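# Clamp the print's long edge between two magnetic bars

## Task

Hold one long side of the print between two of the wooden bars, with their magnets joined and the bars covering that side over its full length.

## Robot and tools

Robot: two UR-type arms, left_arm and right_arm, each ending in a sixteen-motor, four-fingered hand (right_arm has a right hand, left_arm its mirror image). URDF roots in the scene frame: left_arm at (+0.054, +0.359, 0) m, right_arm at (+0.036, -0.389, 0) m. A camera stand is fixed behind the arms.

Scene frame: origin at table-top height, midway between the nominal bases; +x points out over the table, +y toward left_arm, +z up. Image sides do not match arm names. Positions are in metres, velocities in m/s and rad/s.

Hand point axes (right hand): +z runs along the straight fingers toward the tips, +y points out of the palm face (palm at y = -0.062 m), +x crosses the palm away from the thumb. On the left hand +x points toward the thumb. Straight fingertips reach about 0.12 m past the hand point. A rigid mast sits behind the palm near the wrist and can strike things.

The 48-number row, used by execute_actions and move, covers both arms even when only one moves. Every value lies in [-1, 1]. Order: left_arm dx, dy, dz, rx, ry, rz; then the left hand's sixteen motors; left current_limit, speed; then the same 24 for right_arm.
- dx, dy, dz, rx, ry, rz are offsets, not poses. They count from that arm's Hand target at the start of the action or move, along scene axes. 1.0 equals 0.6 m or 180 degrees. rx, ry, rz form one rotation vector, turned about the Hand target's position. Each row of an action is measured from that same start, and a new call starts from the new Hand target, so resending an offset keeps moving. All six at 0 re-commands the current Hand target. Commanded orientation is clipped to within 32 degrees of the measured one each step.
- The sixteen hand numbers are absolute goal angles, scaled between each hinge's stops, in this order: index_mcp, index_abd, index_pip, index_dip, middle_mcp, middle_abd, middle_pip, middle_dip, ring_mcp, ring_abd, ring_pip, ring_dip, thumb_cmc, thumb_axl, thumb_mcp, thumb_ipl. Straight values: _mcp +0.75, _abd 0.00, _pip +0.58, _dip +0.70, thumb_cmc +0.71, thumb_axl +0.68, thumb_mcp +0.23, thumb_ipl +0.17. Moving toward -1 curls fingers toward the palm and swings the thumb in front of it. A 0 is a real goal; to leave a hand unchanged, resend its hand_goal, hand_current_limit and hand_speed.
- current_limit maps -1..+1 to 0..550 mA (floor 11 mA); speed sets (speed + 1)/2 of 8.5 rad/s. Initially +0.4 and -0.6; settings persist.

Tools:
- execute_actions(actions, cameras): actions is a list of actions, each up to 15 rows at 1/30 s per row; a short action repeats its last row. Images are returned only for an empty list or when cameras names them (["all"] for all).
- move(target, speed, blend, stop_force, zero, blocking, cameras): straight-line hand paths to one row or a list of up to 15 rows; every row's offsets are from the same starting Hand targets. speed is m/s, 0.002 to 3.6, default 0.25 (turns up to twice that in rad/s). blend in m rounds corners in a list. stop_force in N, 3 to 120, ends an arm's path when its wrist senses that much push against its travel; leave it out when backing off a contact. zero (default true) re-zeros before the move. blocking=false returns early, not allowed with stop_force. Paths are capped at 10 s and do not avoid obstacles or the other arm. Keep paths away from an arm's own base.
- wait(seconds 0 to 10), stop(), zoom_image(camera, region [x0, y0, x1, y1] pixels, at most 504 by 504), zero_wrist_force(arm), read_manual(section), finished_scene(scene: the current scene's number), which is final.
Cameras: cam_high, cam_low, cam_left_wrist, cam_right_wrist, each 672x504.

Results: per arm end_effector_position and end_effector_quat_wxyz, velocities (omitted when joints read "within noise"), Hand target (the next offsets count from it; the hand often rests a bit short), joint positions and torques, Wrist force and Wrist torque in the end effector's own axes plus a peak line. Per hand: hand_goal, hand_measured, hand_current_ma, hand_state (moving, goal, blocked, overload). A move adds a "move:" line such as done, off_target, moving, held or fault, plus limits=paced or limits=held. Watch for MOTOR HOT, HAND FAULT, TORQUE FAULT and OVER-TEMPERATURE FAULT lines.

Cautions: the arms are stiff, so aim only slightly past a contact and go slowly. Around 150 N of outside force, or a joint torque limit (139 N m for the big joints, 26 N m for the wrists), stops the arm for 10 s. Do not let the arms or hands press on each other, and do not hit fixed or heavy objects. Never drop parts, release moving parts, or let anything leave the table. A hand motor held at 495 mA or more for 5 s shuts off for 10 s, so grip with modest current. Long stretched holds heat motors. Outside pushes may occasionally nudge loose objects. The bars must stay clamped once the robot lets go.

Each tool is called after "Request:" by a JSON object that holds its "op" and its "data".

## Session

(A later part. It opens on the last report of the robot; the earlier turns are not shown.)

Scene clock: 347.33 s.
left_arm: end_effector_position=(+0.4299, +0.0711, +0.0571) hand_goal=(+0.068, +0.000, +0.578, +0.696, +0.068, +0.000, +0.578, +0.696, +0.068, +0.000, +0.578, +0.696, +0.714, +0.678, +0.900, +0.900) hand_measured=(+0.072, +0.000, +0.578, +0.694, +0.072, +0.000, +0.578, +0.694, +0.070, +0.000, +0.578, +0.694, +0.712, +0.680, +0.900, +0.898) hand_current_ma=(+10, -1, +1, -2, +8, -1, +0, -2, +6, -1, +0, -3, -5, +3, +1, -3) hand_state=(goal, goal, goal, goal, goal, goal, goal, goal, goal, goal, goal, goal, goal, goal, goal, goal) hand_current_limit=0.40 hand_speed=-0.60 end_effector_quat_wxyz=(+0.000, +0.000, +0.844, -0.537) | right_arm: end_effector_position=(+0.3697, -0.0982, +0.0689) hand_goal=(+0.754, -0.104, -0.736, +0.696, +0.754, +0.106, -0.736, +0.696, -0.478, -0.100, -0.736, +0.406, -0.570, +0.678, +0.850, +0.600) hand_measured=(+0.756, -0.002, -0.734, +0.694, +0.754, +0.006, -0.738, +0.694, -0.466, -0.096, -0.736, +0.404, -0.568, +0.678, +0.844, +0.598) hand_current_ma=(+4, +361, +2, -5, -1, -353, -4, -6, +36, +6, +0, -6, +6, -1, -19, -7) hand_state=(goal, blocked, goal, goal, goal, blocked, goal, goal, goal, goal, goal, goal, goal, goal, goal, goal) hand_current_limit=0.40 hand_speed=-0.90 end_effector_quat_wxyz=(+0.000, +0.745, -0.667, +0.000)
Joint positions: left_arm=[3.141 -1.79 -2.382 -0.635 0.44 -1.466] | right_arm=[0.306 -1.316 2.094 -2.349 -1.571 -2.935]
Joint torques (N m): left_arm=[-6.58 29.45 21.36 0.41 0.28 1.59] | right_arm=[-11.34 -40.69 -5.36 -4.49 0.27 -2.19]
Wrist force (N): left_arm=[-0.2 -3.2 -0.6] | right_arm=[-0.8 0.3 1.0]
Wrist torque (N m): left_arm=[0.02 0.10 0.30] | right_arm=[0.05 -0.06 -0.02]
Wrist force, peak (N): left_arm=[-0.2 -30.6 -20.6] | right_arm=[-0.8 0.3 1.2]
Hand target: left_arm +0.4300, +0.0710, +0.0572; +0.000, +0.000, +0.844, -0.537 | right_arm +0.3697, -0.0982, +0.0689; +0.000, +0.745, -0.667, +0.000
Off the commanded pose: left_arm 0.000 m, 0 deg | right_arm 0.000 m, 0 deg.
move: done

Request:
{"op": "move", "data": {"target": [0,0,-0.0008,0,0,0,0.0685,0,0.577,0.696,0.0685,0,0.577,0.696,0.0685,0,0.577,0.696,0.714,0.678,0.9,0.9,0.4,-0.6,0,0,0,0,0,0,0.753,-0.105,-0.737,0.696,0.753,0.105,-0.737,0.696,-0.479,-0.1,-0.737,0.406,-0.571,0.678,0.85,0.6,0.4,-0.9], "speed": 0.01}}

Scene clock: 348.33 s.
left_arm: end_effector_position=(+0.4300, +0.0710, +0.0567) hand_goal=(+0.068, +0.000, +0.578, +0.696, +0.068, +0.000, +0.578, +0.696, +0.068, +0.000, +0.578, +0.696, +0.714, +0.678, +0.900, +0.900) hand_measured=(+0.072, +0.000, +0.578, +0.694, +0.072, +0.000, +0.578, +0.694, +0.070, +0.000, +0.578, +0.694, +0.712, +0.680, +0.900, +0.898) hand_current_ma=(+10, +0, +1, -2, +8, +0, +0, -2, +5, +0, +0, -2, -5, +3, +1, -3) hand_state=(goal, goal, goal, goal, goal, goal, goal, goal, goal, goal, goal, goal, goal, goal, goal, goal) hand_current_limit=0.40 hand_speed=-0.60 end_effector_quat_wxyz=(+0.000, +0.000, +0.844, -0.537) | right_arm: end_effector_position=(+0.3697, -0.0982, +0.0689) hand_goal=(+0.754, -0.104, -0.736, +0.696, +0.754, +0.106, -0.736, +0.696, -0.478, -0.100, -0.736, +0.406, -0.570, +0.678, +0.850, +0.600) hand_measured=(+0.756, -0.002, -0.734, +0.694, +0.754, +0.006, -0.738, +0.694, -0.466, -0.096, -0.736, +0.404, -0.568, +0.678, +0.844, +0.598) hand_current_ma=(+4, +361, +2, -5, -1, -353, -4, -6, +36, +6, +0, -6, +6, -1, -19, -7) hand_state=(goal, blocked, goal, goal, goal, blocked, goal, goal, goal, goal, goal, goal, goal, goal, goal, goal) hand_current_limit=0.40 hand_speed=-0.90 end_effector_quat_wxyz=(+0.000, +0.745, -0.667, +0.000)
Joint positions: left_arm=[3.141 -1.791 -2.383 -0.634 0.439 -1.466] | right_arm=[0.306 -1.316 2.094 -2.349 -1.571 -2.935]
Joint torques (N m): left_arm=[-6.86 10.07 2.55 2.97 -0.4 2.09] | right_arm=[-10.94 -39.58 -6.3 -4.45 0.98 -2.02]
Wrist force (N): left_arm=[0.6 -10.8 -6.4] | right_arm=[-0.9 0.3 1.0]
Wrist torque (N m): left_arm=[0.24 0.00 0.45] | right_arm=[0.05 -0.04 -0.03]
Wrist force, peak (N): left_arm=[0.6 -10.8 -6.4] | right_arm=[-0.9 0.2 1.2]
Hand target: left_arm +0.4300, +0.0710, +0.0567; +0.000, +0.000, +0.844, -0.537 | right_arm +0.3697, -0.0982, +0.0689; +0.000, +0.745, -0.667, +0.000
Off the commanded pose: left_arm 0.000 m, 0 deg | right_arm 0.000 m, 0 deg.
move: done

Request:
{"op": "move", "data": {"target": [0,0,0,0,0,0,0.0685,0,0.577,0.696,0.0685,0,0.577,0.696,0.0685,0,0.577,0.696,0.714,0.678,0.9,0.9,0.4,-0.6,0.0009,-0.0083,0,0,0,0,0.753,-0.105,-0.737,0.696,0.753,0.105,-0.737,0.696,-0.479,-0.1,-0.737,0.406,-0.571,0.678,0.85,0.6,0.4,-0.9], "speed": 0.01, "cameras": ["cam_high"]}}

Request:
{"op": "zoom_image", "data": {"camera": "cam_high", "region": [255, 290, 295, 320]}}

Request:
{"op": "zoom_image", "data": {"camera": "cam_high", "region": [210, 170, 360, 330]}}

Scene clock: 349.63 s.
left_arm: end_effector_position=(+0.4299, +0.0711, +0.0567) hand_goal=(+0.068, +0.000, +0.578, +0.696, +0.068, +0.000, +0.578, +0.696, +0.068, +0.000, +0.578, +0.696, +0.714, +0.678, +0.900, +0.900) hand_measured=(+0.076, +0.000, +0.584, +0.698, +0.076, +0.000, +0.584, +0.698, +0.074, +0.000, +0.584, +0.698, +0.712, +0.680, +0.900, +0.898) hand_current_ma=(+23, +0, +14, +5, +19, +0, +12, +3, +16, +0, +12, +4, -5, +3, +1, -3) hand_state=(goal, goal, goal, goal, goal, goal, goal, goal, goal, goal, goal, goal, goal, goal, goal, goal) hand_current_limit=0.40 hand_speed=-0.60 end_effector_quat_wxyz=(+0.000, +0.000, +0.844, -0.537) | right_arm: end_effector_position=(+0.3703, -0.1030, +0.0689) hand_goal=(+0.754, -0.104, -0.736, +0.696, +0.754, +0.106, -0.736, +0.696, -0.478, -0.100, -0.736, +0.406, -0.570, +0.678, +0.850, +0.600) hand_measured=(+0.756, -0.002, -0.734, +0.694, +0.754, +0.006, -0.738, +0.694, -0.466, -0.096, -0.736, +0.404, -0.568, +0.678, +0.844, +0.598) hand_current_ma=(+6, +361, +2, -5, +0, -348, -2, -6, +36, +6, +0, -6, +6, -1, -19, -7) hand_state=(goal, blocked, goal, goal, goal, blocked, goal, goal, goal, goal, goal, goal, goal, goal, goal, goal) hand_current_limit=0.40 hand_speed=-0.90 end_effector_quat_wxyz=(+0.000, +0.745, -0.667, +0.000)
Joint positions: left_arm=[3.141 -1.792 -2.383 -0.634 0.44 -1.466] | right_arm=[0.296 -1.321 2.1 -2.351 -1.571 -2.945]
Joint torques (N m): left_arm=[-4.8 17.29 7.93 2.94 -1.34 0.73] | right_arm=[-13.75 -40.56 -4.19 -4.37 1.51 -2.31]
Wrist force (N): left_arm=[-0.2 -3.9 0.2] | right_arm=[-2.1 0.3 1.1]
Wrist torque (N m): left_arm=[0.09 0.15 0.30] | right_arm=[0.06 -0.14 -0.12]
Wrist force, peak (N): left_arm=[0.5 -11.6 -6.9] | right_arm=[-3.1 -0.3 1.1]
Hand target: left_arm +0.4300, +0.0710, +0.0567; +0.000, +0.000, +0.844, -0.537 | right_arm +0.3703, -0.1031, +0.0689; +0.000, +0.745, -0.667, +0.000
Off the commanded pose: left_arm 0.000 m, 0 deg | right_arm 0.000 m, 0 deg.
move: done
Images, in order (width x height): cam_high 672x504.

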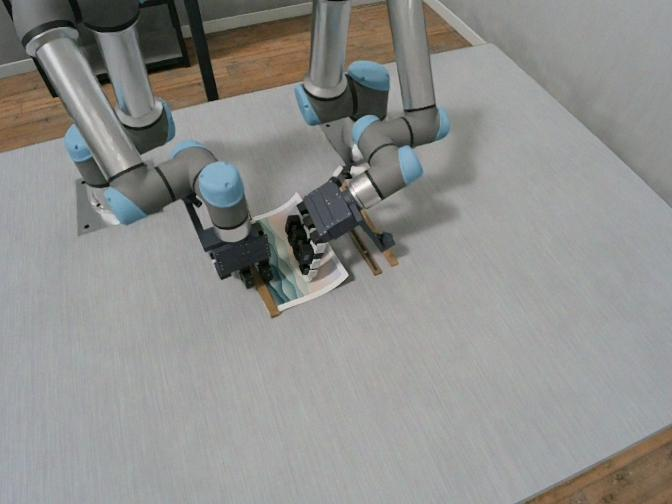

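Scaled by 12.600 from the camera's 672x504 image, which has a finer 960x720 frame.

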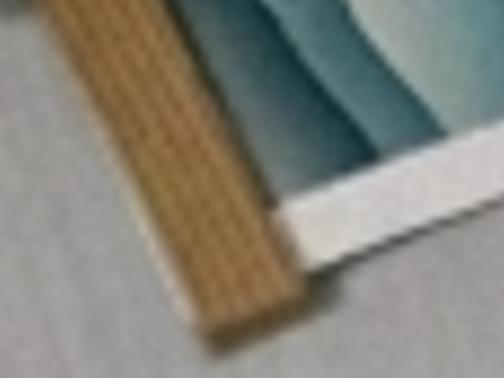

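Scaled by 3.150 from the camera's 672x504 image, which has a finer 960x720 frame.

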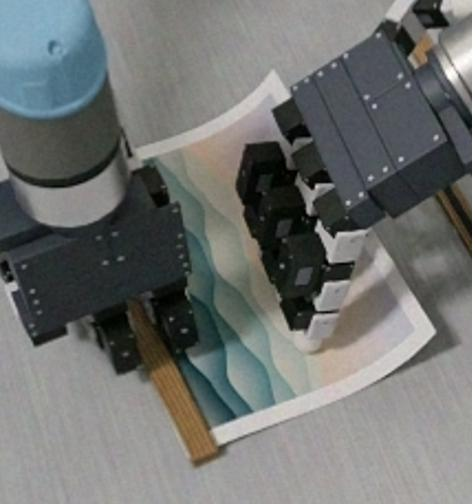

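Request:
{"op": "move", "data": {"target": [[0,0,0.05,0,0,0,0.0685,0,0.577,0.696,0.0685,0,0.577,0.696,0.0685,0,0.577,0.696,0.714,0.678,0.9,0.9,0.4,-0.6,0,0,0,0,0,0,0.753,-0.105,-0.737,0.696,0.753,0.105,-0.737,0.696,-0.479,-0.1,-0.737,0.406,-0.571,0.678,0.85,0.6,0.4,-0.9],[0,-0.07,0.05,0,0,0,-0.3425,0,0.577,0.696,-0.3425,0,0.577,0.696,-0.3425,0,0.577,0.696,0.714,0.678,0.9,0.9,0.4,-0.6,0,0,0,0,0,0,0.753,-0.105,-0.737,0.696,0.753,0.105,-0.737,0.696,-0.479,-0.1,-0.737,0.406,-0.571,0.678,0.85,0.6,0.4,-0.9]], "speed": [0.05, 0.08], "cameras": ["cam_high", "cam_low"]}}

Request:
{"op": "zoom_image", "data": {"camera": "cam_high", "region": [210, 170, 360, 330]}}

Request:
{"op": "zoom_image", "data": {"camera": "cam_low", "region": [300, 180, 460, 300]}}

Scene clock: 355.20 s.
left_arm: end_effector_position=(+0.4300, +0.0290, +0.0867) hand_goal=(-0.342, +0.000, +0.578, +0.696, -0.342, +0.000, +0.578, +0.696, -0.342, +0.000, +0.578, +0.696, +0.714, +0.678, +0.900, +0.900) hand_measured=(-0.338, +0.000, +0.580, +0.698, -0.338, +0.000, +0.580, +0.698, -0.338, +0.000, +0.580, +0.698, +0.712, +0.680, +0.900, +0.898) hand_current_ma=(+10, +0, +3, +5, +11, +0, +4, +3, +9, +0, +3, +4, -5, +4, +1, -3) hand_state=(goal, goal, goal, goal, goal, goal, goal, goal, goal, goal, goal, goal, goal, goal, goal, goal) hand_current_limit=0.40 hand_speed=-0.60 end_effector_quat_wxyz=(+0.000, +0.000, +0.844, -0.537) | right_arm: end_effector_position=(+0.3703, -0.1031, +0.0689) hand_goal=(+0.754, -0.104, -0.736, +0.696, +0.754, +0.106, -0.736, +0.696, -0.478, -0.100, -0.736, +0.406, -0.570, +0.678, +0.850, +0.600) hand_measured=(+0.756, -0.002, -0.734, +0.694, +0.754, +0.006, -0.738, +0.694, -0.466, -0.096, -0.736, +0.404, -0.568, +0.678, +0.844, +0.598) hand_current_ma=(+6, +361, +2, -5, +0, -348, -2, -6, +36, +6, +0, -6, +6, -1, -19, -7) hand_state=(goal, blocked, goal, goal, goal, blocked, goal, goal, goal, goal, goal, goal, goal, goal, goal, goal) hand_current_limit=0.40 hand_speed=-0.90 end_effector_quat_wxyz=(+0.000, +0.745, -0.667, +0.000)
Joint positions: left_arm=[3.036 -1.795 -2.339 -0.45 0.441 -1.712] | right_arm=[0.296 -1.321 2.1 -2.351 -1.571 -2.945]
Joint torques (N m): left_arm=[-9.74 15.09 6.84 3.67 -0.14 -2] | right_arm=[-4.21 -39.4 -8.76 -4.45 1.97 -2.15]
Wrist force (N): left_arm=[-0.2 -1.9 -0.2] | right_arm=[-0.2 0.3 0.9]
Wrist torque (N m): left_arm=[0.02 0.18 0.23] | right_arm=[0.06 -0.01 0.04]
Wrist force, peak (N): left_arm=[0.0 -4.2 0.1] | right_arm=[-2.2 0.3 1.2]
Hand target: left_arm +0.4300, +0.0290, +0.0867; +0.000, +0.000, +0.844, -0.537 | right_arm +0.3703, -0.1031, +0.0689; +0.000, +0.745, -0.667, +0.000
Off the commanded pose: left_arm 0.000 m, 0 deg | right_arm 0.000 m, 0 deg.
move: done
Images, in order (width x height): cam_high 672x504, cam_low 672x504.

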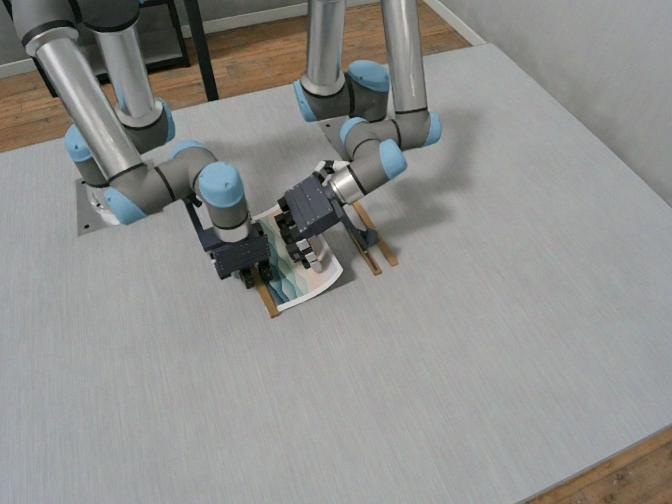

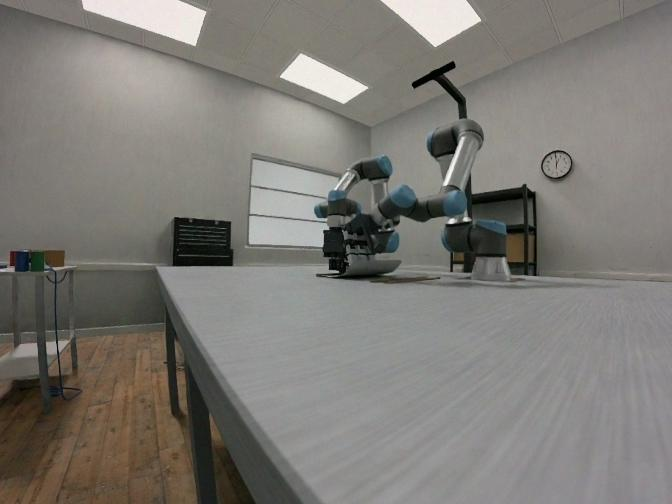

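Scaled by 3.150 from the camera's 672x504 image, which has a finer 960x720 frame.

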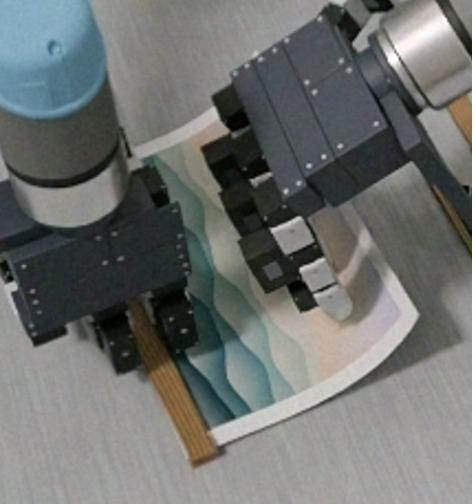

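Scaled by 3.150 from the camera's 672x504 image, which has a finer 960x720 frame.

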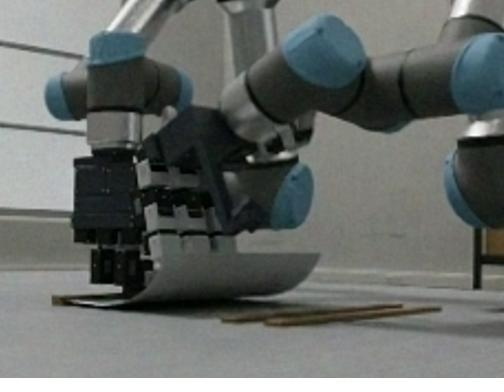

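Request:
{"op": "move", "data": {"target": [0,0,-0.038,0,0,0,-0.3425,0,0.577,0.696,-0.3425,0,0.577,0.696,-0.3425,0,0.577,0.696,0.714,0.678,0.9,0.9,0.4,-0.6,0,0,0,0,0,0,0.753,-0.105,-0.737,0.696,0.753,0.105,-0.737,0.696,-0.479,-0.1,-0.737,0.406,-0.571,0.678,0.85,0.6,0.4,-0.9], "speed": 0.04}}

Request:
{"op": "move", "data": {"target": [0,0,-0.018,0,0,0,-0.3425,0,0.577,0.696,-0.3425,0,0.577,0.696,-0.3425,0,0.577,0.696,0.714,0.678,0.9,0.9,0.4,-0.6,0,0,0,0,0,0,0.753,-0.105,-0.737,0.696,0.753,0.105,-0.737,0.696,-0.479,-0.1,-0.737,0.406,-0.571,0.678,0.85,0.6,0.4,-0.9], "speed": 0.005, "stop_force": 8, "cameras": ["cam_high"]}}

Scene clock: 356.97 s.
left_arm: end_effector_position=(+0.4300, +0.0291, +0.0640) hand_goal=(-0.342, +0.000, +0.578, +0.696, -0.342, +0.000, +0.578, +0.696, -0.342, +0.000, +0.578, +0.696, +0.714, +0.678, +0.900, +0.900) hand_measured=(-0.338, +0.000, +0.580, +0.698, -0.338, +0.000, +0.580, +0.698, -0.338, +0.000, +0.580, +0.698, +0.712, +0.680, +0.900, +0.898) hand_current_ma=(+9, +0, +3, +5, +11, +0, +4, +3, +9, +0, +3, +4, -5, +4, +1, -3) hand_state=(goal, goal, goal, goal, goal, goal, goal, goal, goal, goal, goal, goal, goal, goal, goal, goal) hand_current_limit=0.40 hand_speed=-0.60 end_effector_quat_wxyz=(+0.000, +0.000, +0.844, -0.537) | right_arm: end_effector_position=(+0.3703, -0.1031, +0.0689) hand_goal=(+0.754, -0.104, -0.736, +0.696, +0.754, +0.106, -0.736, +0.696, -0.478, -0.100, -0.736, +0.406, -0.570, +0.678, +0.850, +0.600) hand_measured=(+0.756, -0.002, -0.734, +0.694, +0.754, +0.006, -0.738, +0.694, -0.466, -0.096, -0.736, +0.404, -0.568, +0.678, +0.844, +0.598) hand_current_ma=(+6, +361, +2, -5, +0, -348, -2, -6, +36, +6, +0, -6, +6, -1, -19, -7) hand_state=(goal, blocked, goal, goal, goal, blocked, goal, goal, goal, goal, goal, goal, goal, goal, goal, goal) hand_current_limit=0.40 hand_speed=-0.90 end_effector_quat_wxyz=(+0.000, +0.745, -0.667, +0.000)
Joint positions: left_arm=[3.036 -1.86 -2.354 -0.371 0.441 -1.712] | right_arm=[0.296 -1.321 2.1 -2.351 -1.571 -2.945]
Joint torques (N m): left_arm=[-3.3 16.94 3.53 3.5 -1.52 -2] | right_arm=[0.52 -39.07 -12.5 -4.51 2.04 -1.93]
Wrist force (N): left_arm=[-0.6 -1.5 0.2] | right_arm=[-0.2 0.4 0.9]
Wrist torque (N m): left_arm=[0.01 0.26 0.20] | right_arm=[0.08 -0.02 0.05]
Wrist force, peak (N): left_arm=[-0.3 -2.2 -0.5] | right_arm=[-0.2 0.2 1.0]
Hand target: left_arm +0.4300, +0.0290, +0.0639; +0.000, +0.000, +0.844, -0.537 | right_arm +0.3703, -0.1031, +0.0689; +0.000, +0.745, -0.667, +0.000
Off the commanded pose: left_arm 0.000 m, 0 deg | right_arm 0.000 m, 0 deg.
move: done

Scene clock: 359.50 s.
left_arm: end_effector_position=(+0.4300, +0.0290, +0.0564) hand_goal=(-0.342, +0.000, +0.578, +0.696, -0.342, +0.000, +0.578, +0.696, -0.342, +0.000, +0.578, +0.696, +0.714, +0.678, +0.900, +0.900) hand_measured=(-0.342, +0.000, +0.580, +0.698, -0.340, +0.000, +0.580, +0.698, -0.340, +0.000, +0.580, +0.698, +0.712, +0.680, +0.900, +0.898) hand_current_ma=(+1, +1, +2, +3, +6, +0, +4, +3, +5, +0, +3, +4, -5, +4, +1, -3) hand_state=(goal, goal, goal, goal, goal, goal, goal, goal, goal, goal, goal, goal, goal, goal, goal, goal) hand_current_limit=0.40 hand_speed=-0.60 end_effector_quat_wxyz=(+0.000, +0.000, +0.844, -0.537) | right_arm: end_effector_position=(+0.3703, -0.1031, +0.0689) hand_goal=(+0.754, -0.104, -0.736, +0.696, +0.754, +0.106, -0.736, +0.696, -0.478, -0.100, -0.736, +0.406, -0.570, +0.678, +0.850, +0.600) hand_measured=(+0.756, -0.002, -0.734, +0.694, +0.754, +0.006, -0.738, +0.694, -0.466, -0.096, -0.736, +0.404, -0.568, +0.678, +0.844, +0.598) hand_current_ma=(+6, +361, +2, -5, +0, -348, -2, -6, +36, +6, +0, -6, +6, -1, -19, -7) hand_state=(goal, blocked, goal, goal, goal, blocked, goal, goal, goal, goal, goal, goal, goal, goal, goal, goal) hand_current_limit=0.40 hand_speed=-0.90 end_effector_quat_wxyz=(+0.000, +0.745, -0.667, +0.000)
Joint positions: left_arm=[3.036 -1.882 -2.357 -0.345 0.441 -1.712] | right_arm=[0.296 -1.321 2.1 -2.351 -1.571 -2.945]
Joint torques (N m): left_arm=[-4.06 31.39 15.57 -0.19 0.07 -0.44] | right_arm=[8.85 -39.64 -14.45 -4.3 2.05 -1.91]
Wrist force (N): left_arm=[-0.4 -10.0 -1.9] | right_arm=[-0.1 0.2 1.0]
Wrist torque (N m): left_arm=[-0.08 0.15 0.46] | right_arm=[0.04 0.00 0.04]
Wrist force, peak (N): left_arm=[0.1 -14.2 -2.8] | right_arm=[-0.2 0.3 1.0]
Hand target: left_arm +0.4300, +0.0290, +0.0564; +0.000, +0.000, +0.844, -0.537 (not the last commanded pose) | right_arm +0.3703, -0.1031, +0.0689; +0.000, +0.745, -0.667, +0.000
Off the commanded pose: left_arm 0.003 m, 0 deg | right_arm 0.000 m, 0 deg.
move: contact (left_arm)
Images, in order (width x height): cam_high 672x504.

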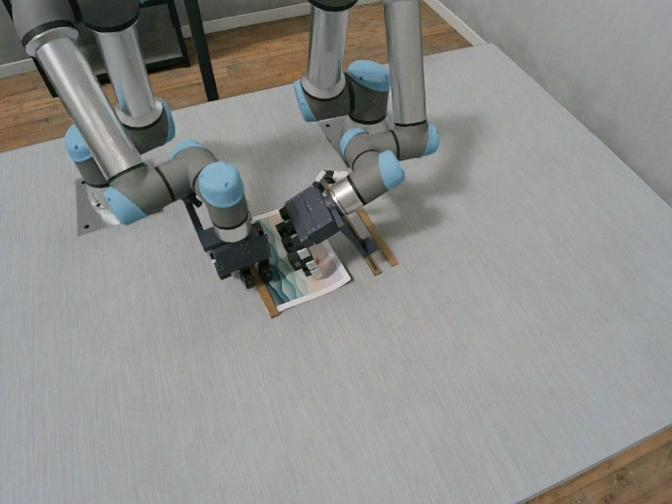

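Request:
{"op": "move", "data": {"target": [0,0,0,0,0,0,-0.3425,0,0.577,0.696,-0.3425,0,0.577,0.696,-0.3425,0,0.577,0.696,0.714,0.678,0.9,0.9,0.4,-0.6,0.0007,-0.0067,0,0,0,0,0.753,-0.105,-0.737,0.696,0.753,0.105,-0.737,0.696,-0.479,-0.1,-0.737,0.406,-0.571,0.678,0.85,0.6,0.4,-0.9], "speed": 0.008, "cameras": ["cam_high"]}}

Request:
{"op": "zoom_image", "data": {"camera": "cam_high", "region": [255, 290, 295, 320]}}

Request:
{"op": "zoom_image", "data": {"camera": "cam_high", "region": [210, 170, 360, 330]}}

Scene clock: 361.00 s.
left_arm: end_effector_position=(+0.4300, +0.0290, +0.0564) hand_goal=(-0.342, +0.000, +0.578, +0.696, -0.342, +0.000, +0.578, +0.696, -0.342, +0.000, +0.578, +0.696, +0.714, +0.678, +0.900, +0.900) hand_measured=(-0.342, +0.000, +0.580, +0.698, -0.340, +0.000, +0.580, +0.698, -0.340, +0.000, +0.580, +0.698, +0.712, +0.680, +0.900, +0.898) hand_current_ma=(+1, +1, +2, +3, +6, +0, +4, +3, +5, +0, +3, +4, -5, +4, +1, -3) hand_state=(goal, goal, goal, goal, goal, goal, goal, goal, goal, goal, goal, goal, goal, goal, goal, goal) hand_current_limit=0.40 hand_speed=-0.60 end_effector_quat_wxyz=(+0.000, +0.000, +0.844, -0.537) | right_arm: end_effector_position=(+0.3707, -0.1070, +0.0689) hand_goal=(+0.754, -0.104, -0.736, +0.696, +0.754, +0.106, -0.736, +0.696, -0.478, -0.100, -0.736, +0.406, -0.570, +0.678, +0.850, +0.600) hand_measured=(+0.758, -0.002, -0.734, +0.694, +0.756, +0.008, -0.736, +0.694, -0.466, -0.096, -0.736, +0.404, -0.568, +0.678, +0.844, +0.598) hand_current_ma=(+9, +361, +2, -5, +2, -339, +0, -6, +36, +6, +0, -6, +6, -1, -19, -7) hand_state=(goal, blocked, goal, goal, goal, blocked, goal, goal, goal, goal, goal, goal, goal, goal, goal, goal) hand_current_limit=0.40 hand_speed=-0.90 end_effector_quat_wxyz=(+0.000, +0.745, -0.667, +0.000)
Joint positions: left_arm=[3.036 -1.882 -2.357 -0.345 0.441 -1.712] | right_arm=[0.288 -1.324 2.105 -2.352 -1.571 -2.953]
Joint torques (N m): left_arm=[1.32 29.21 17.28 0.05 0.06 -0.37] | right_arm=[-13.16 -38.53 -4.49 -4.15 -0.23 -2.17]
Wrist force (N): left_arm=[-0.7 -10.5 -1.5] | right_arm=[-4.8 -0.5 -0.5]
Wrist torque (N m): left_arm=[-0.08 0.21 0.42] | right_arm=[0.17 -0.32 -0.27]
Wrist force, peak (N): left_arm=[-0.6 -10.7 -1.6] | right_arm=[-5.0 -0.9 -0.2]
Hand target: left_arm +0.4300, +0.0290, +0.0564; +0.000, +0.000, +0.844, -0.537 | right_arm +0.3707, -0.1072, +0.0689; +0.000, +0.745, -0.667, +0.000
Off the commanded pose: left_arm 0.000 m, 0 deg | right_arm 0.000 m, 0 deg.
move: done
Images, in order (width x height): cam_high 672x504.

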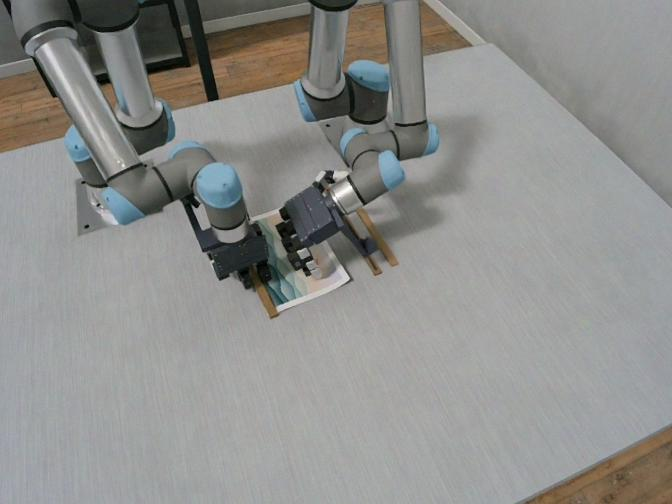

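Scaled by 12.600 from the camera's 672x504 image, which has a finer 960x720 frame.

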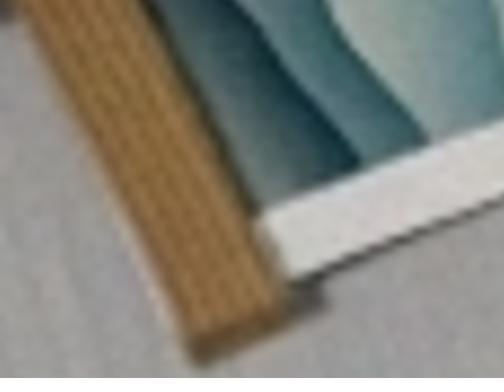

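Scaled by 3.150 from the camera's 672x504 image, which has a finer 960x720 frame.

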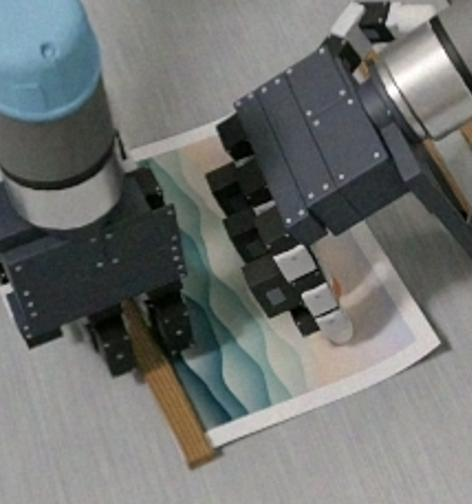

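Request:
{"op": "move", "data": {"target": [0,0,0,0,0,0,-0.3425,0,0.577,0.696,-0.3425,0,0.577,0.696,-0.3425,0,0.577,0.696,0.714,0.678,0.9,0.9,0.4,-0.6,0.0006,-0.005,0,0,0,0,0.753,-0.105,-0.737,0.696,0.753,0.105,-0.737,0.696,-0.479,-0.1,-0.737,0.406,-0.571,0.678,0.85,0.6,0.4,-0.9], "speed": 0.008, "cameras": ["cam_high"]}}

Request:
{"op": "zoom_image", "data": {"camera": "cam_high", "region": [255, 290, 295, 320]}}

Request:
{"op": "zoom_image", "data": {"camera": "cam_high", "region": [210, 170, 360, 330]}}

Scene clock: 362.37 s.
left_arm: end_effector_position=(+0.4300, +0.0290, +0.0564) hand_goal=(-0.342, +0.000, +0.578, +0.696, -0.342, +0.000, +0.578, +0.696, -0.342, +0.000, +0.578, +0.696, +0.714, +0.678, +0.900, +0.900) hand_measured=(-0.342, +0.000, +0.580, +0.698, -0.340, +0.000, +0.580, +0.698, -0.340, +0.000, +0.580, +0.698, +0.712, +0.680, +0.900, +0.898) hand_current_ma=(+1, +1, +2, +3, +6, +0, +4, +3, +5, +0, +3, +4, -5, +4, +1, -3) hand_state=(goal, goal, goal, goal, goal, goal, goal, goal, goal, goal, goal, goal, goal, goal, goal, goal) hand_current_limit=0.40 hand_speed=-0.60 end_effector_quat_wxyz=(+0.000, +0.000, +0.844, -0.537) | right_arm: end_effector_position=(+0.3710, -0.1100, +0.0689) hand_goal=(+0.754, -0.104, -0.736, +0.696, +0.754, +0.106, -0.736, +0.696, -0.478, -0.100, -0.736, +0.406, -0.570, +0.678, +0.850, +0.600) hand_measured=(+0.758, -0.002, -0.734, +0.694, +0.756, +0.010, -0.736, +0.694, -0.466, -0.096, -0.736, +0.404, -0.568, +0.678, +0.844, +0.598) hand_current_ma=(+7, +361, +2, -5, +2, -338, +0, -6, +36, +6, +0, -6, +6, -1, -19, -7) hand_state=(goal, blocked, goal, goal, goal, blocked, goal, goal, goal, goal, goal, goal, goal, goal, goal, goal) hand_current_limit=0.40 hand_speed=-0.90 end_effector_quat_wxyz=(+0.000, +0.745, -0.667, +0.000)
Joint positions: left_arm=[3.036 -1.882 -2.357 -0.345 0.441 -1.712] | right_arm=[0.282 -1.327 2.109 -2.353 -1.571 -2.959]
Joint torques (N m): left_arm=[6.32 27.91 17.36 -0.22 0.08 -0.39] | right_arm=[-12.84 -39.61 -4.42 -4.16 -3.4 -2.22]
Wrist force (N): left_arm=[-0.6 -10.1 -1.5] | right_arm=[-4.5 -0.4 -0.2]
Wrist torque (N m): left_arm=[-0.05 0.20 0.42] | right_arm=[0.14 -0.31 -0.27]
Wrist force, peak (N): left_arm=[-0.7 -10.8 -1.7] | right_arm=[-5.0 -0.6 -0.6]
Hand target: left_arm +0.4300, +0.0290, +0.0564; +0.000, +0.000, +0.844, -0.537 | right_arm +0.3710, -0.1102, +0.0689; +0.000, +0.745, -0.667, +0.000
Off the commanded pose: left_arm 0.000 m, 0 deg | right_arm 0.000 m, 0 deg.
move: done
Images, in order (width x height): cam_high 672x504.

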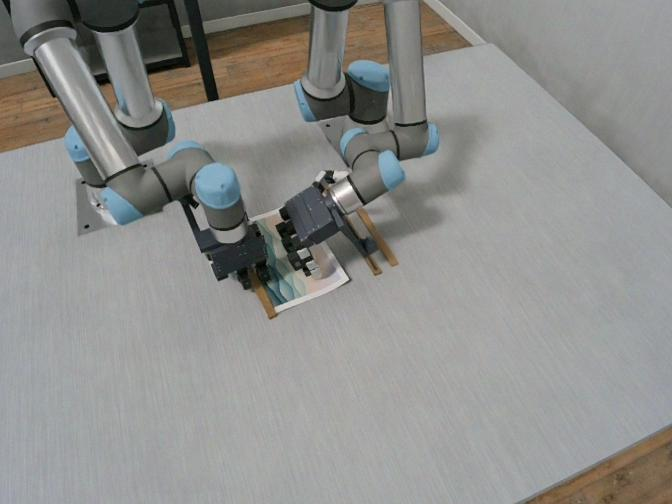

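Scaled by 12.600 from the camera's 672x504 image, which has a finer 960x720 frame.

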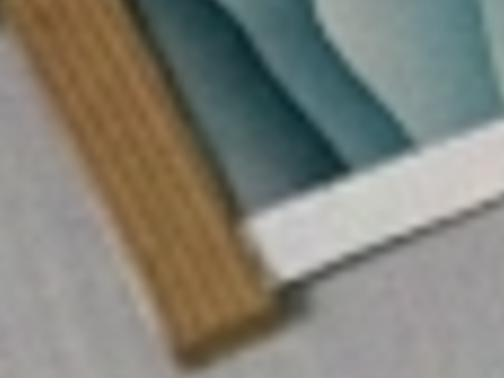

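Scaled by 3.150 from the camera's 672x504 image, which has a finer 960x720 frame.

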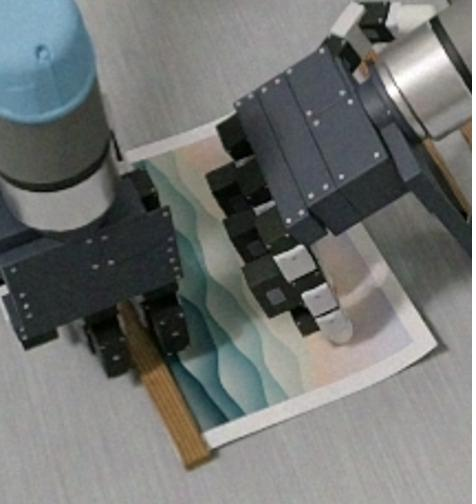

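Request:
{"op": "move", "data": {"target": [0,0,0,0,0,0,-0.3425,0,0.577,0.696,-0.3425,0,0.577,0.696,-0.3425,0,0.577,0.696,0.714,0.678,0.9,0.9,0.4,-0.6,0.0009,-0.0083,0,0,0,0,0.753,-0.105,-0.737,0.696,0.753,0.105,-0.737,0.696,-0.479,-0.1,-0.737,0.406,-0.571,0.678,0.85,0.6,0.4,-0.9], "speed": 0.008, "cameras": ["cam_high", "cam_right_wrist"]}}

Request:
{"op": "zoom_image", "data": {"camera": "cam_high", "region": [250, 290, 290, 320]}}

Request:
{"op": "zoom_image", "data": {"camera": "cam_high", "region": [210, 170, 360, 330]}}

Scene clock: 364.03 s.
left_arm: end_effector_position=(+0.4300, +0.0290, +0.0564) hand_goal=(-0.342, +0.000, +0.578, +0.696, -0.342, +0.000, +0.578, +0.696, -0.342, +0.000, +0.578, +0.696, +0.714, +0.678, +0.900, +0.900) hand_measured=(-0.342, +0.000, +0.580, +0.698, -0.340, +0.000, +0.580, +0.698, -0.340, +0.000, +0.580, +0.698, +0.712, +0.680, +0.900, +0.898) hand_current_ma=(+1, +1, +2, +3, +6, +0, +4, +3, +5, +0, +3, +4, -5, +4, +1, -3) hand_state=(goal, goal, goal, goal, goal, goal, goal, goal, goal, goal, goal, goal, goal, goal, goal, goal) hand_current_limit=0.40 hand_speed=-0.60 end_effector_quat_wxyz=(+0.000, +0.000, +0.844, -0.537) | right_arm: end_effector_position=(+0.3716, -0.1150, +0.0689) hand_goal=(+0.754, -0.104, -0.736, +0.696, +0.754, +0.106, -0.736, +0.696, -0.478, -0.100, -0.736, +0.406, -0.570, +0.678, +0.850, +0.600) hand_measured=(+0.756, -0.002, -0.734, +0.694, +0.756, +0.010, -0.736, +0.694, -0.466, -0.096, -0.736, +0.404, -0.568, +0.678, +0.844, +0.598) hand_current_ma=(+6, +361, +2, -5, +3, -338, +0, -6, +36, +6, +0, -6, +6, -1, -19, -7) hand_state=(goal, blocked, goal, goal, goal, blocked, goal, goal, goal, goal, goal, goal, goal, goal, goal, goal) hand_current_limit=0.40 hand_speed=-0.90 end_effector_quat_wxyz=(+0.000, +0.745, -0.667, +0.000)
Joint positions: left_arm=[3.036 -1.882 -2.357 -0.345 0.441 -1.712] | right_arm=[0.272 -1.331 2.115 -2.355 -1.571 -2.97]
Joint torques (N m): left_arm=[9.56 27.02 17.38 0.09 0.13 -0.46] | right_arm=[-15.1 -38.4 -4.84 -4.09 -3.44 -2.31]
Wrist force (N): left_arm=[-0.5 -10.4 -1.6] | right_arm=[-4.5 -0.5 -0.1]
Wrist torque (N m): left_arm=[-0.07 0.17 0.44] | right_arm=[0.11 -0.31 -0.29]
Wrist force, peak (N): left_arm=[-0.4 -10.5 -1.6] | right_arm=[-4.7 -0.4 -0.3]
Hand target: left_arm +0.4300, +0.0290, +0.0564; +0.000, +0.000, +0.844, -0.537 | right_arm +0.3716, -0.1151, +0.0689; +0.000, +0.745, -0.667, +0.000
Off the commanded pose: left_arm 0.000 m, 0 deg | right_arm 0.000 m, 0 deg.
move: done
Images, in order (width x height): cam_high 672x504, cam_right_wrist 672x504.

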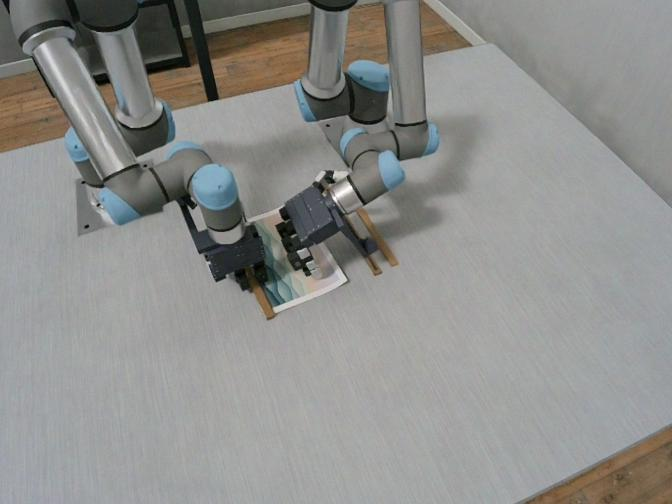

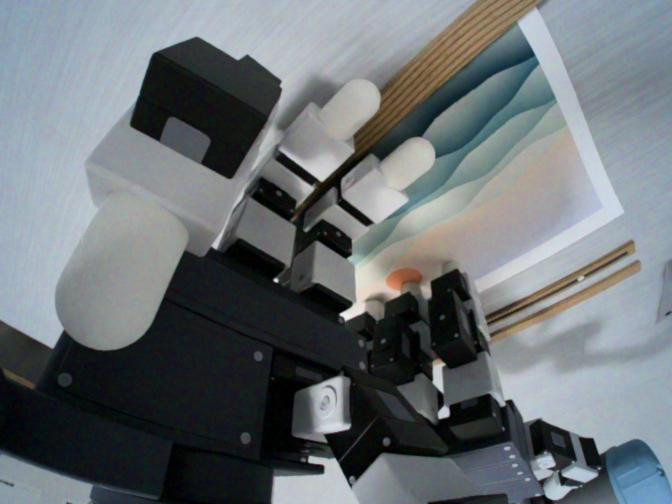

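Scaled by 12.600 from the camera's 672x504 image, which has a finer 960x720 frame.

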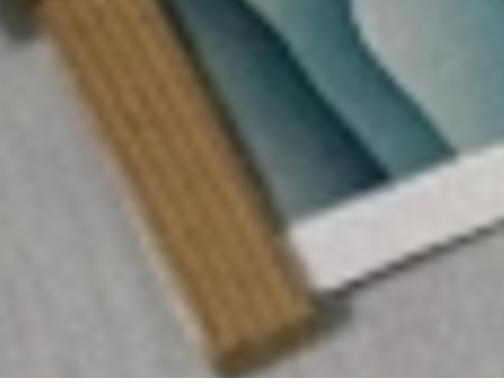

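Scaled by 3.150 from the camera's 672x504 image, which has a finer 960x720 frame.

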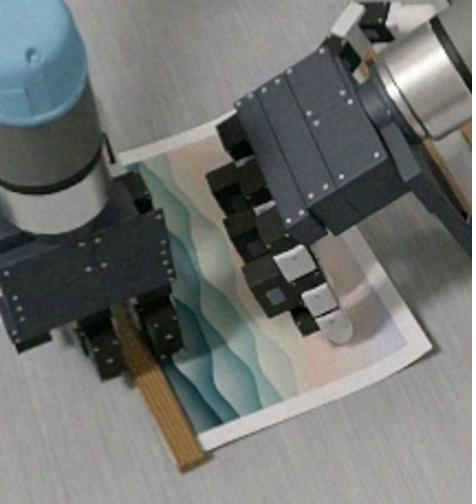

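Request:
{"op": "move", "data": {"target": [0,0,-0.001,0,0,0,-0.3425,0,0.577,0.696,-0.3425,0,0.577,0.696,-0.3425,0,0.577,0.696,0.714,0.678,0.9,0.9,0.4,-0.6,0,0,0,0,0,0,0.753,-0.105,-0.737,0.696,0.753,0.105,-0.737,0.696,-0.479,-0.1,-0.737,0.406,-0.571,0.678,0.85,0.6,0.4,-0.9], "speed": 0.01}}

Scene clock: 368.53 s.
left_arm: end_effector_position=(+0.4300, +0.0290, +0.0559) hand_goal=(-0.342, +0.000, +0.578, +0.696, -0.342, +0.000, +0.578, +0.696, -0.342, +0.000, +0.578, +0.696, +0.714, +0.678, +0.900, +0.900) hand_measured=(-0.342, +0.002, +0.580, +0.698, -0.340, +0.002, +0.580, +0.698, -0.340, +0.002, +0.580, +0.698, +0.712, +0.680, +0.900, +0.898) hand_current_ma=(+0, +2, +2, +3, +5, +2, +4, +3, +4, +2, +3, +4, -5, +4, +1, -3) hand_state=(goal, goal, goal, goal, goal, goal, goal, goal, goal, goal, goal, goal, goal, goal, goal, goal) hand_current_limit=0.40 hand_speed=-0.60 end_effector_quat_wxyz=(+0.000, +0.000, +0.844, -0.537) | right_arm: end_effector_position=(+0.3716, -0.1151, +0.0689) hand_goal=(+0.754, -0.104, -0.736, +0.696, +0.754, +0.106, -0.736, +0.696, -0.478, -0.100, -0.736, +0.406, -0.570, +0.678, +0.850, +0.600) hand_measured=(+0.756, -0.002, -0.734, +0.694, +0.756, +0.010, -0.736, +0.694, -0.466, -0.096, -0.736, +0.404, -0.568, +0.678, +0.844, +0.598) hand_current_ma=(+6, +361, +2, -5, +3, -338, +0, -6, +36, +6, +0, -6, +6, -1, -19, -7) hand_state=(goal, blocked, goal, goal, goal, blocked, goal, goal, goal, goal, goal, goal, goal, goal, goal, goal) hand_current_limit=0.40 hand_speed=-0.90 end_effector_quat_wxyz=(+0.000, +0.745, -0.667, +0.000)
Joint positions: left_arm=[3.036 -1.884 -2.358 -0.343 0.441 -1.712] | right_arm=[0.271 -1.331 2.115 -2.355 -1.571 -2.97]
Joint torques (N m): left_arm=[10.21 10.08 -2.83 1.25 2.33 0.13] | right_arm=[-14.26 -38.87 -4.77 -4.08 -0.19 -2.31]
Wrist force (N): left_arm=[0.2 -26.9 -5.0] | right_arm=[-4.5 -0.4 -0.1]
Wrist torque (N m): left_arm=[-0.36 0.12 0.71] | right_arm=[0.13 -0.32 -0.28]
Wrist force, peak (N): left_arm=[0.2 -26.9 -5.0] | right_arm=[-4.6 -0.4 0.0]
Hand target: left_arm +0.4300, +0.0290, +0.0558; +0.000, +0.000, +0.844, -0.537 | right_arm +0.3716, -0.1151, +0.0689; +0.000, +0.745, -0.667, +0.000
Off the commanded pose: left_arm 0.000 m, 0 deg | right_arm 0.000 m, 0 deg.
move: done

Request:
{"op": "move", "data": {"target": [0,0,0,0,0,0,-0.3425,0,0.577,0.696,-0.3425,0,0.577,0.696,-0.3425,0,0.577,0.696,0.714,0.678,0.9,0.9,0.4,-0.6,0.0007,-0.0067,0,0,0,0,0.753,-0.105,-0.737,0.696,0.753,0.105,-0.737,0.696,-0.479,-0.1,-0.737,0.406,-0.571,0.678,0.85,0.6,0.4,-0.9], "speed": 0.008, "stop_force": 10, "cameras": ["cam_high"]}}

Request:
{"op": "zoom_image", "data": {"camera": "cam_high", "region": [250, 290, 290, 320]}}

Request:
{"op": "zoom_image", "data": {"camera": "cam_high", "region": [210, 170, 360, 330]}}

Scene clock: 370.40 s.
left_arm: end_effector_position=(+0.4300, +0.0290, +0.0558) hand_goal=(-0.342, +0.000, +0.578, +0.696, -0.342, +0.000, +0.578, +0.696, -0.342, +0.000, +0.578, +0.696, +0.714, +0.678, +0.900, +0.900) hand_measured=(-0.342, +0.002, +0.580, +0.698, -0.340, +0.002, +0.580, +0.698, -0.340, +0.002, +0.580, +0.698, +0.712, +0.680, +0.900, +0.898) hand_current_ma=(+0, +2, +2, +3, +5, +2, +4, +3, +4, +2, +3, +4, -5, +4, +1, -3) hand_state=(goal, goal, goal, goal, goal, goal, goal, goal, goal, goal, goal, goal, goal, goal, goal, goal) hand_current_limit=0.40 hand_speed=-0.60 end_effector_quat_wxyz=(+0.000, +0.000, +0.844, -0.537) | right_arm: end_effector_position=(+0.3720, -0.1191, +0.0689) hand_goal=(+0.754, -0.104, -0.736, +0.696, +0.754, +0.106, -0.736, +0.696, -0.478, -0.100, -0.736, +0.406, -0.570, +0.678, +0.850, +0.600) hand_measured=(+0.762, +0.004, -0.740, +0.694, +0.756, +0.016, -0.734, +0.694, -0.466, -0.096, -0.736, +0.404, -0.568, +0.678, +0.844, +0.598) hand_current_ma=(+22, +380, -11, -5, +6, -307, +2, -6, +36, +6, +0, -6, +6, -1, -19, -7) hand_state=(goal, blocked, goal, goal, goal, blocked, goal, goal, goal, goal, goal, goal, goal, goal, goal, goal) hand_current_limit=0.40 hand_speed=-0.90 end_effector_quat_wxyz=(+0.000, +0.745, -0.667, +0.000)
Joint positions: left_arm=[3.036 -1.884 -2.358 -0.343 0.441 -1.712] | right_arm=[0.263 -1.335 2.12 -2.356 -1.571 -2.978]
Joint torques (N m): left_arm=[8.47 5.73 -1.39 1.18 4.98 -0.86] | right_arm=[-14.87 -38.32 -3.13 -3.22 0.06 -2.66]
Wrist force (N): left_arm=[-0.2 -29.7 -5.5] | right_arm=[-8.7 -2.3 -1.4]
Wrist torque (N m): left_arm=[-0.39 0.13 0.76] | right_arm=[0.24 -0.63 -0.32]
Wrist force, peak (N): left_arm=[-0.2 -29.8 -5.3] | right_arm=[-8.7 -2.3 -1.4]
Hand target: left_arm +0.4300, +0.0290, +0.0558; +0.000, +0.000, +0.844, -0.537 | right_arm +0.3720, -0.1192, +0.0689; +0.000, +0.745, -0.667, +0.000
Off the commanded pose: left_arm 0.000 m, 0 deg | right_arm 0.000 m, 0 deg.
move: done
Images, in order (width x height): cam_high 672x504.

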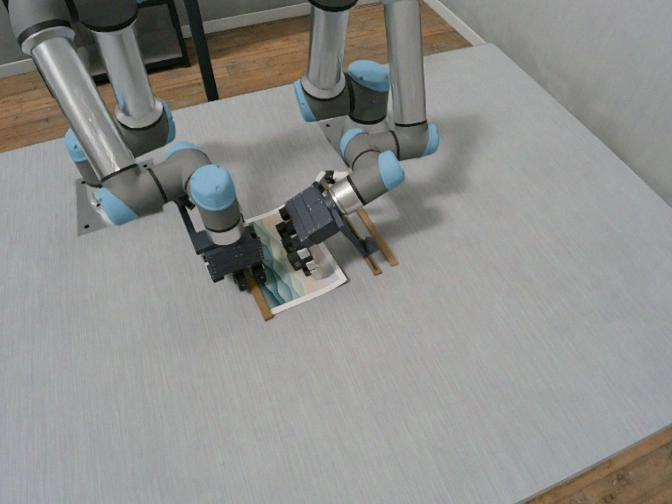

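Scaled by 12.600 from the camera's 672x504 image, which has a finer 960x720 frame.

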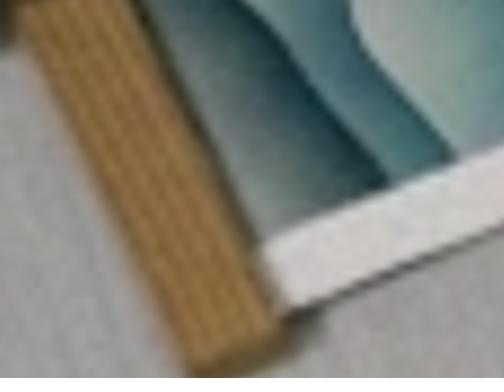

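Scaled by 3.150 from the camera's 672x504 image, which has a finer 960x720 frame.

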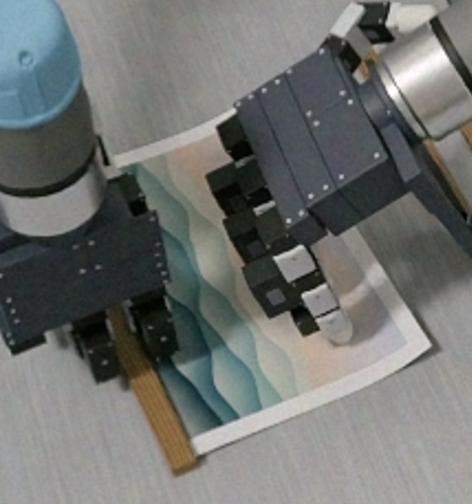

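Request:
{"op": "move", "data": {"target": [0,0,0,0,0,0,-0.3425,0,0.577,0.696,-0.3425,0,0.577,0.696,-0.3425,0,0.577,0.696,0.714,0.678,0.9,0.9,0.4,-0.6,0.0006,-0.006,0,0,0,0,0.753,-0.105,-0.737,0.696,0.753,0.105,-0.737,0.696,-0.479,-0.1,-0.737,0.406,-0.571,0.678,0.85,0.6,0.5,-0.9], "speed": 0.008, "stop_force": 10, "cameras": ["cam_high", "cam_right_wrist"]}}

Request:
{"op": "zoom_image", "data": {"camera": "cam_high", "region": [250, 290, 290, 320]}}

Request:
{"op": "zoom_image", "data": {"camera": "cam_high", "region": [210, 170, 360, 330]}}

Scene clock: 373.13 s.
left_arm: end_effector_position=(+0.4300, +0.0290, +0.0558) hand_goal=(-0.342, +0.000, +0.578, +0.696, -0.342, +0.000, +0.578, +0.696, -0.342, +0.000, +0.578, +0.696, +0.714, +0.678, +0.900, +0.900) hand_measured=(-0.342, +0.002, +0.580, +0.698, -0.340, +0.002, +0.580, +0.698, -0.340, +0.002, +0.580, +0.698, +0.712, +0.680, +0.900, +0.898) hand_current_ma=(+0, +2, +2, +3, +5, +2, +4, +3, +4, +2, +3, +4, -5, +4, +1, -3) hand_state=(goal, goal, goal, goal, goal, goal, goal, goal, goal, goal, goal, goal, goal, goal, goal, goal) hand_current_limit=0.40 hand_speed=-0.60 end_effector_quat_wxyz=(+0.000, +0.000, +0.844, -0.537) | right_arm: end_effector_position=(+0.3724, -0.1227, +0.0689) hand_goal=(+0.754, -0.104, -0.736, +0.696, +0.754, +0.106, -0.736, +0.696, -0.478, -0.100, -0.736, +0.406, -0.570, +0.678, +0.850, +0.600) hand_measured=(+0.764, +0.004, -0.744, +0.694, +0.758, +0.018, -0.734, +0.694, -0.466, -0.096, -0.736, +0.404, -0.568, +0.678, +0.844, +0.598) hand_current_ma=(+30, +383, -19, -5, +9, -303, +3, -6, +36, +6, +0, -6, +6, -1, -19, -7) hand_state=(goal, blocked, goal, goal, goal, blocked, goal, goal, goal, goal, goal, goal, goal, goal, goal, goal) hand_current_limit=0.50 hand_speed=-0.90 end_effector_quat_wxyz=(+0.000, +0.745, -0.667, +0.000)
Joint positions: left_arm=[3.036 -1.884 -2.358 -0.343 0.441 -1.712] | right_arm=[0.255 -1.338 2.124 -2.357 -1.571 -2.986]
Joint torques (N m): left_arm=[9.69 7.14 -2.96 1.28 4.97 -1.84] | right_arm=[-15.14 -38.29 -2.65 -3.03 -1.19 -2.71]
Wrist force (N): left_arm=[0.0 -29.6 -5.7] | right_arm=[-8.7 -2.9 -1.7]
Wrist torque (N m): left_arm=[-0.35 0.11 0.77] | right_arm=[0.26 -0.68 -0.27]
Wrist force, peak (N): left_arm=[0.1 -30.0 -5.5] | right_arm=[-9.0 -3.1 -1.9]
Hand target: left_arm +0.4300, +0.0290, +0.0558; +0.000, +0.000, +0.844, -0.537 | right_arm +0.3724, -0.1228, +0.0689; +0.000, +0.745, -0.667, +0.000
Off the commanded pose: left_arm 0.000 m, 0 deg | right_arm 0.000 m, 0 deg.
move: done
Images, in order (width x height): cam_high 672x504, cam_right_wrist 672x504.

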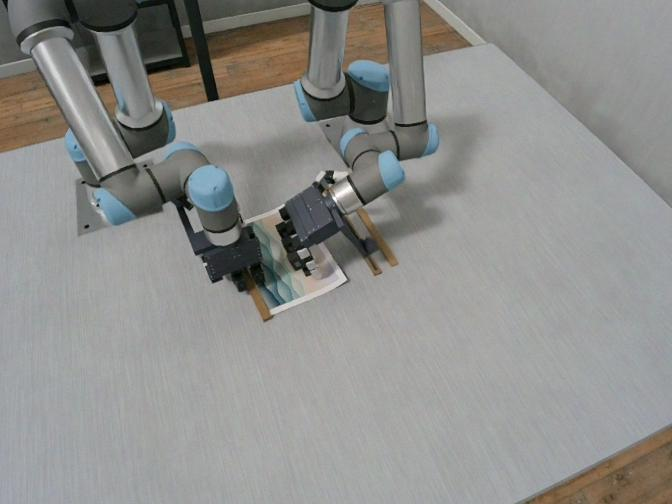

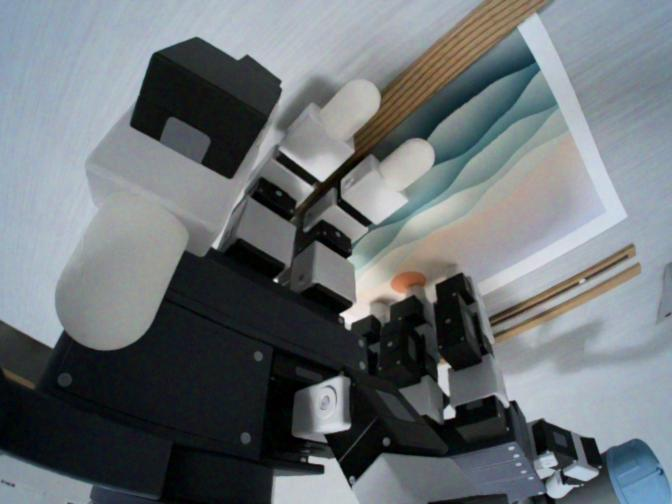

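Scaled by 12.600 from the camera's 672x504 image, which has a finer 960x720 frame.

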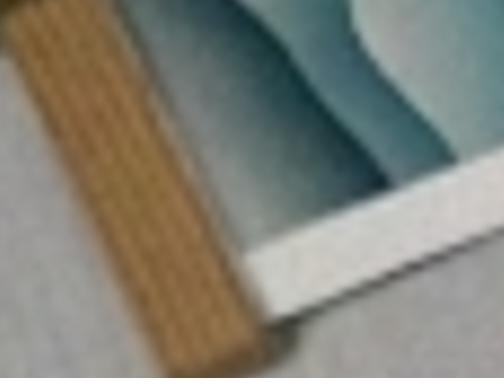

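Scaled by 3.150 from the camera's 672x504 image, which has a finer 960x720 frame.

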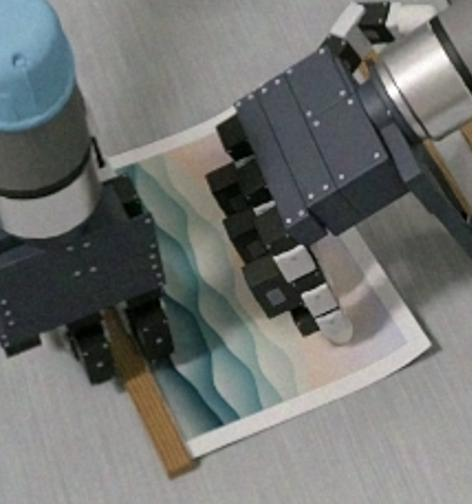

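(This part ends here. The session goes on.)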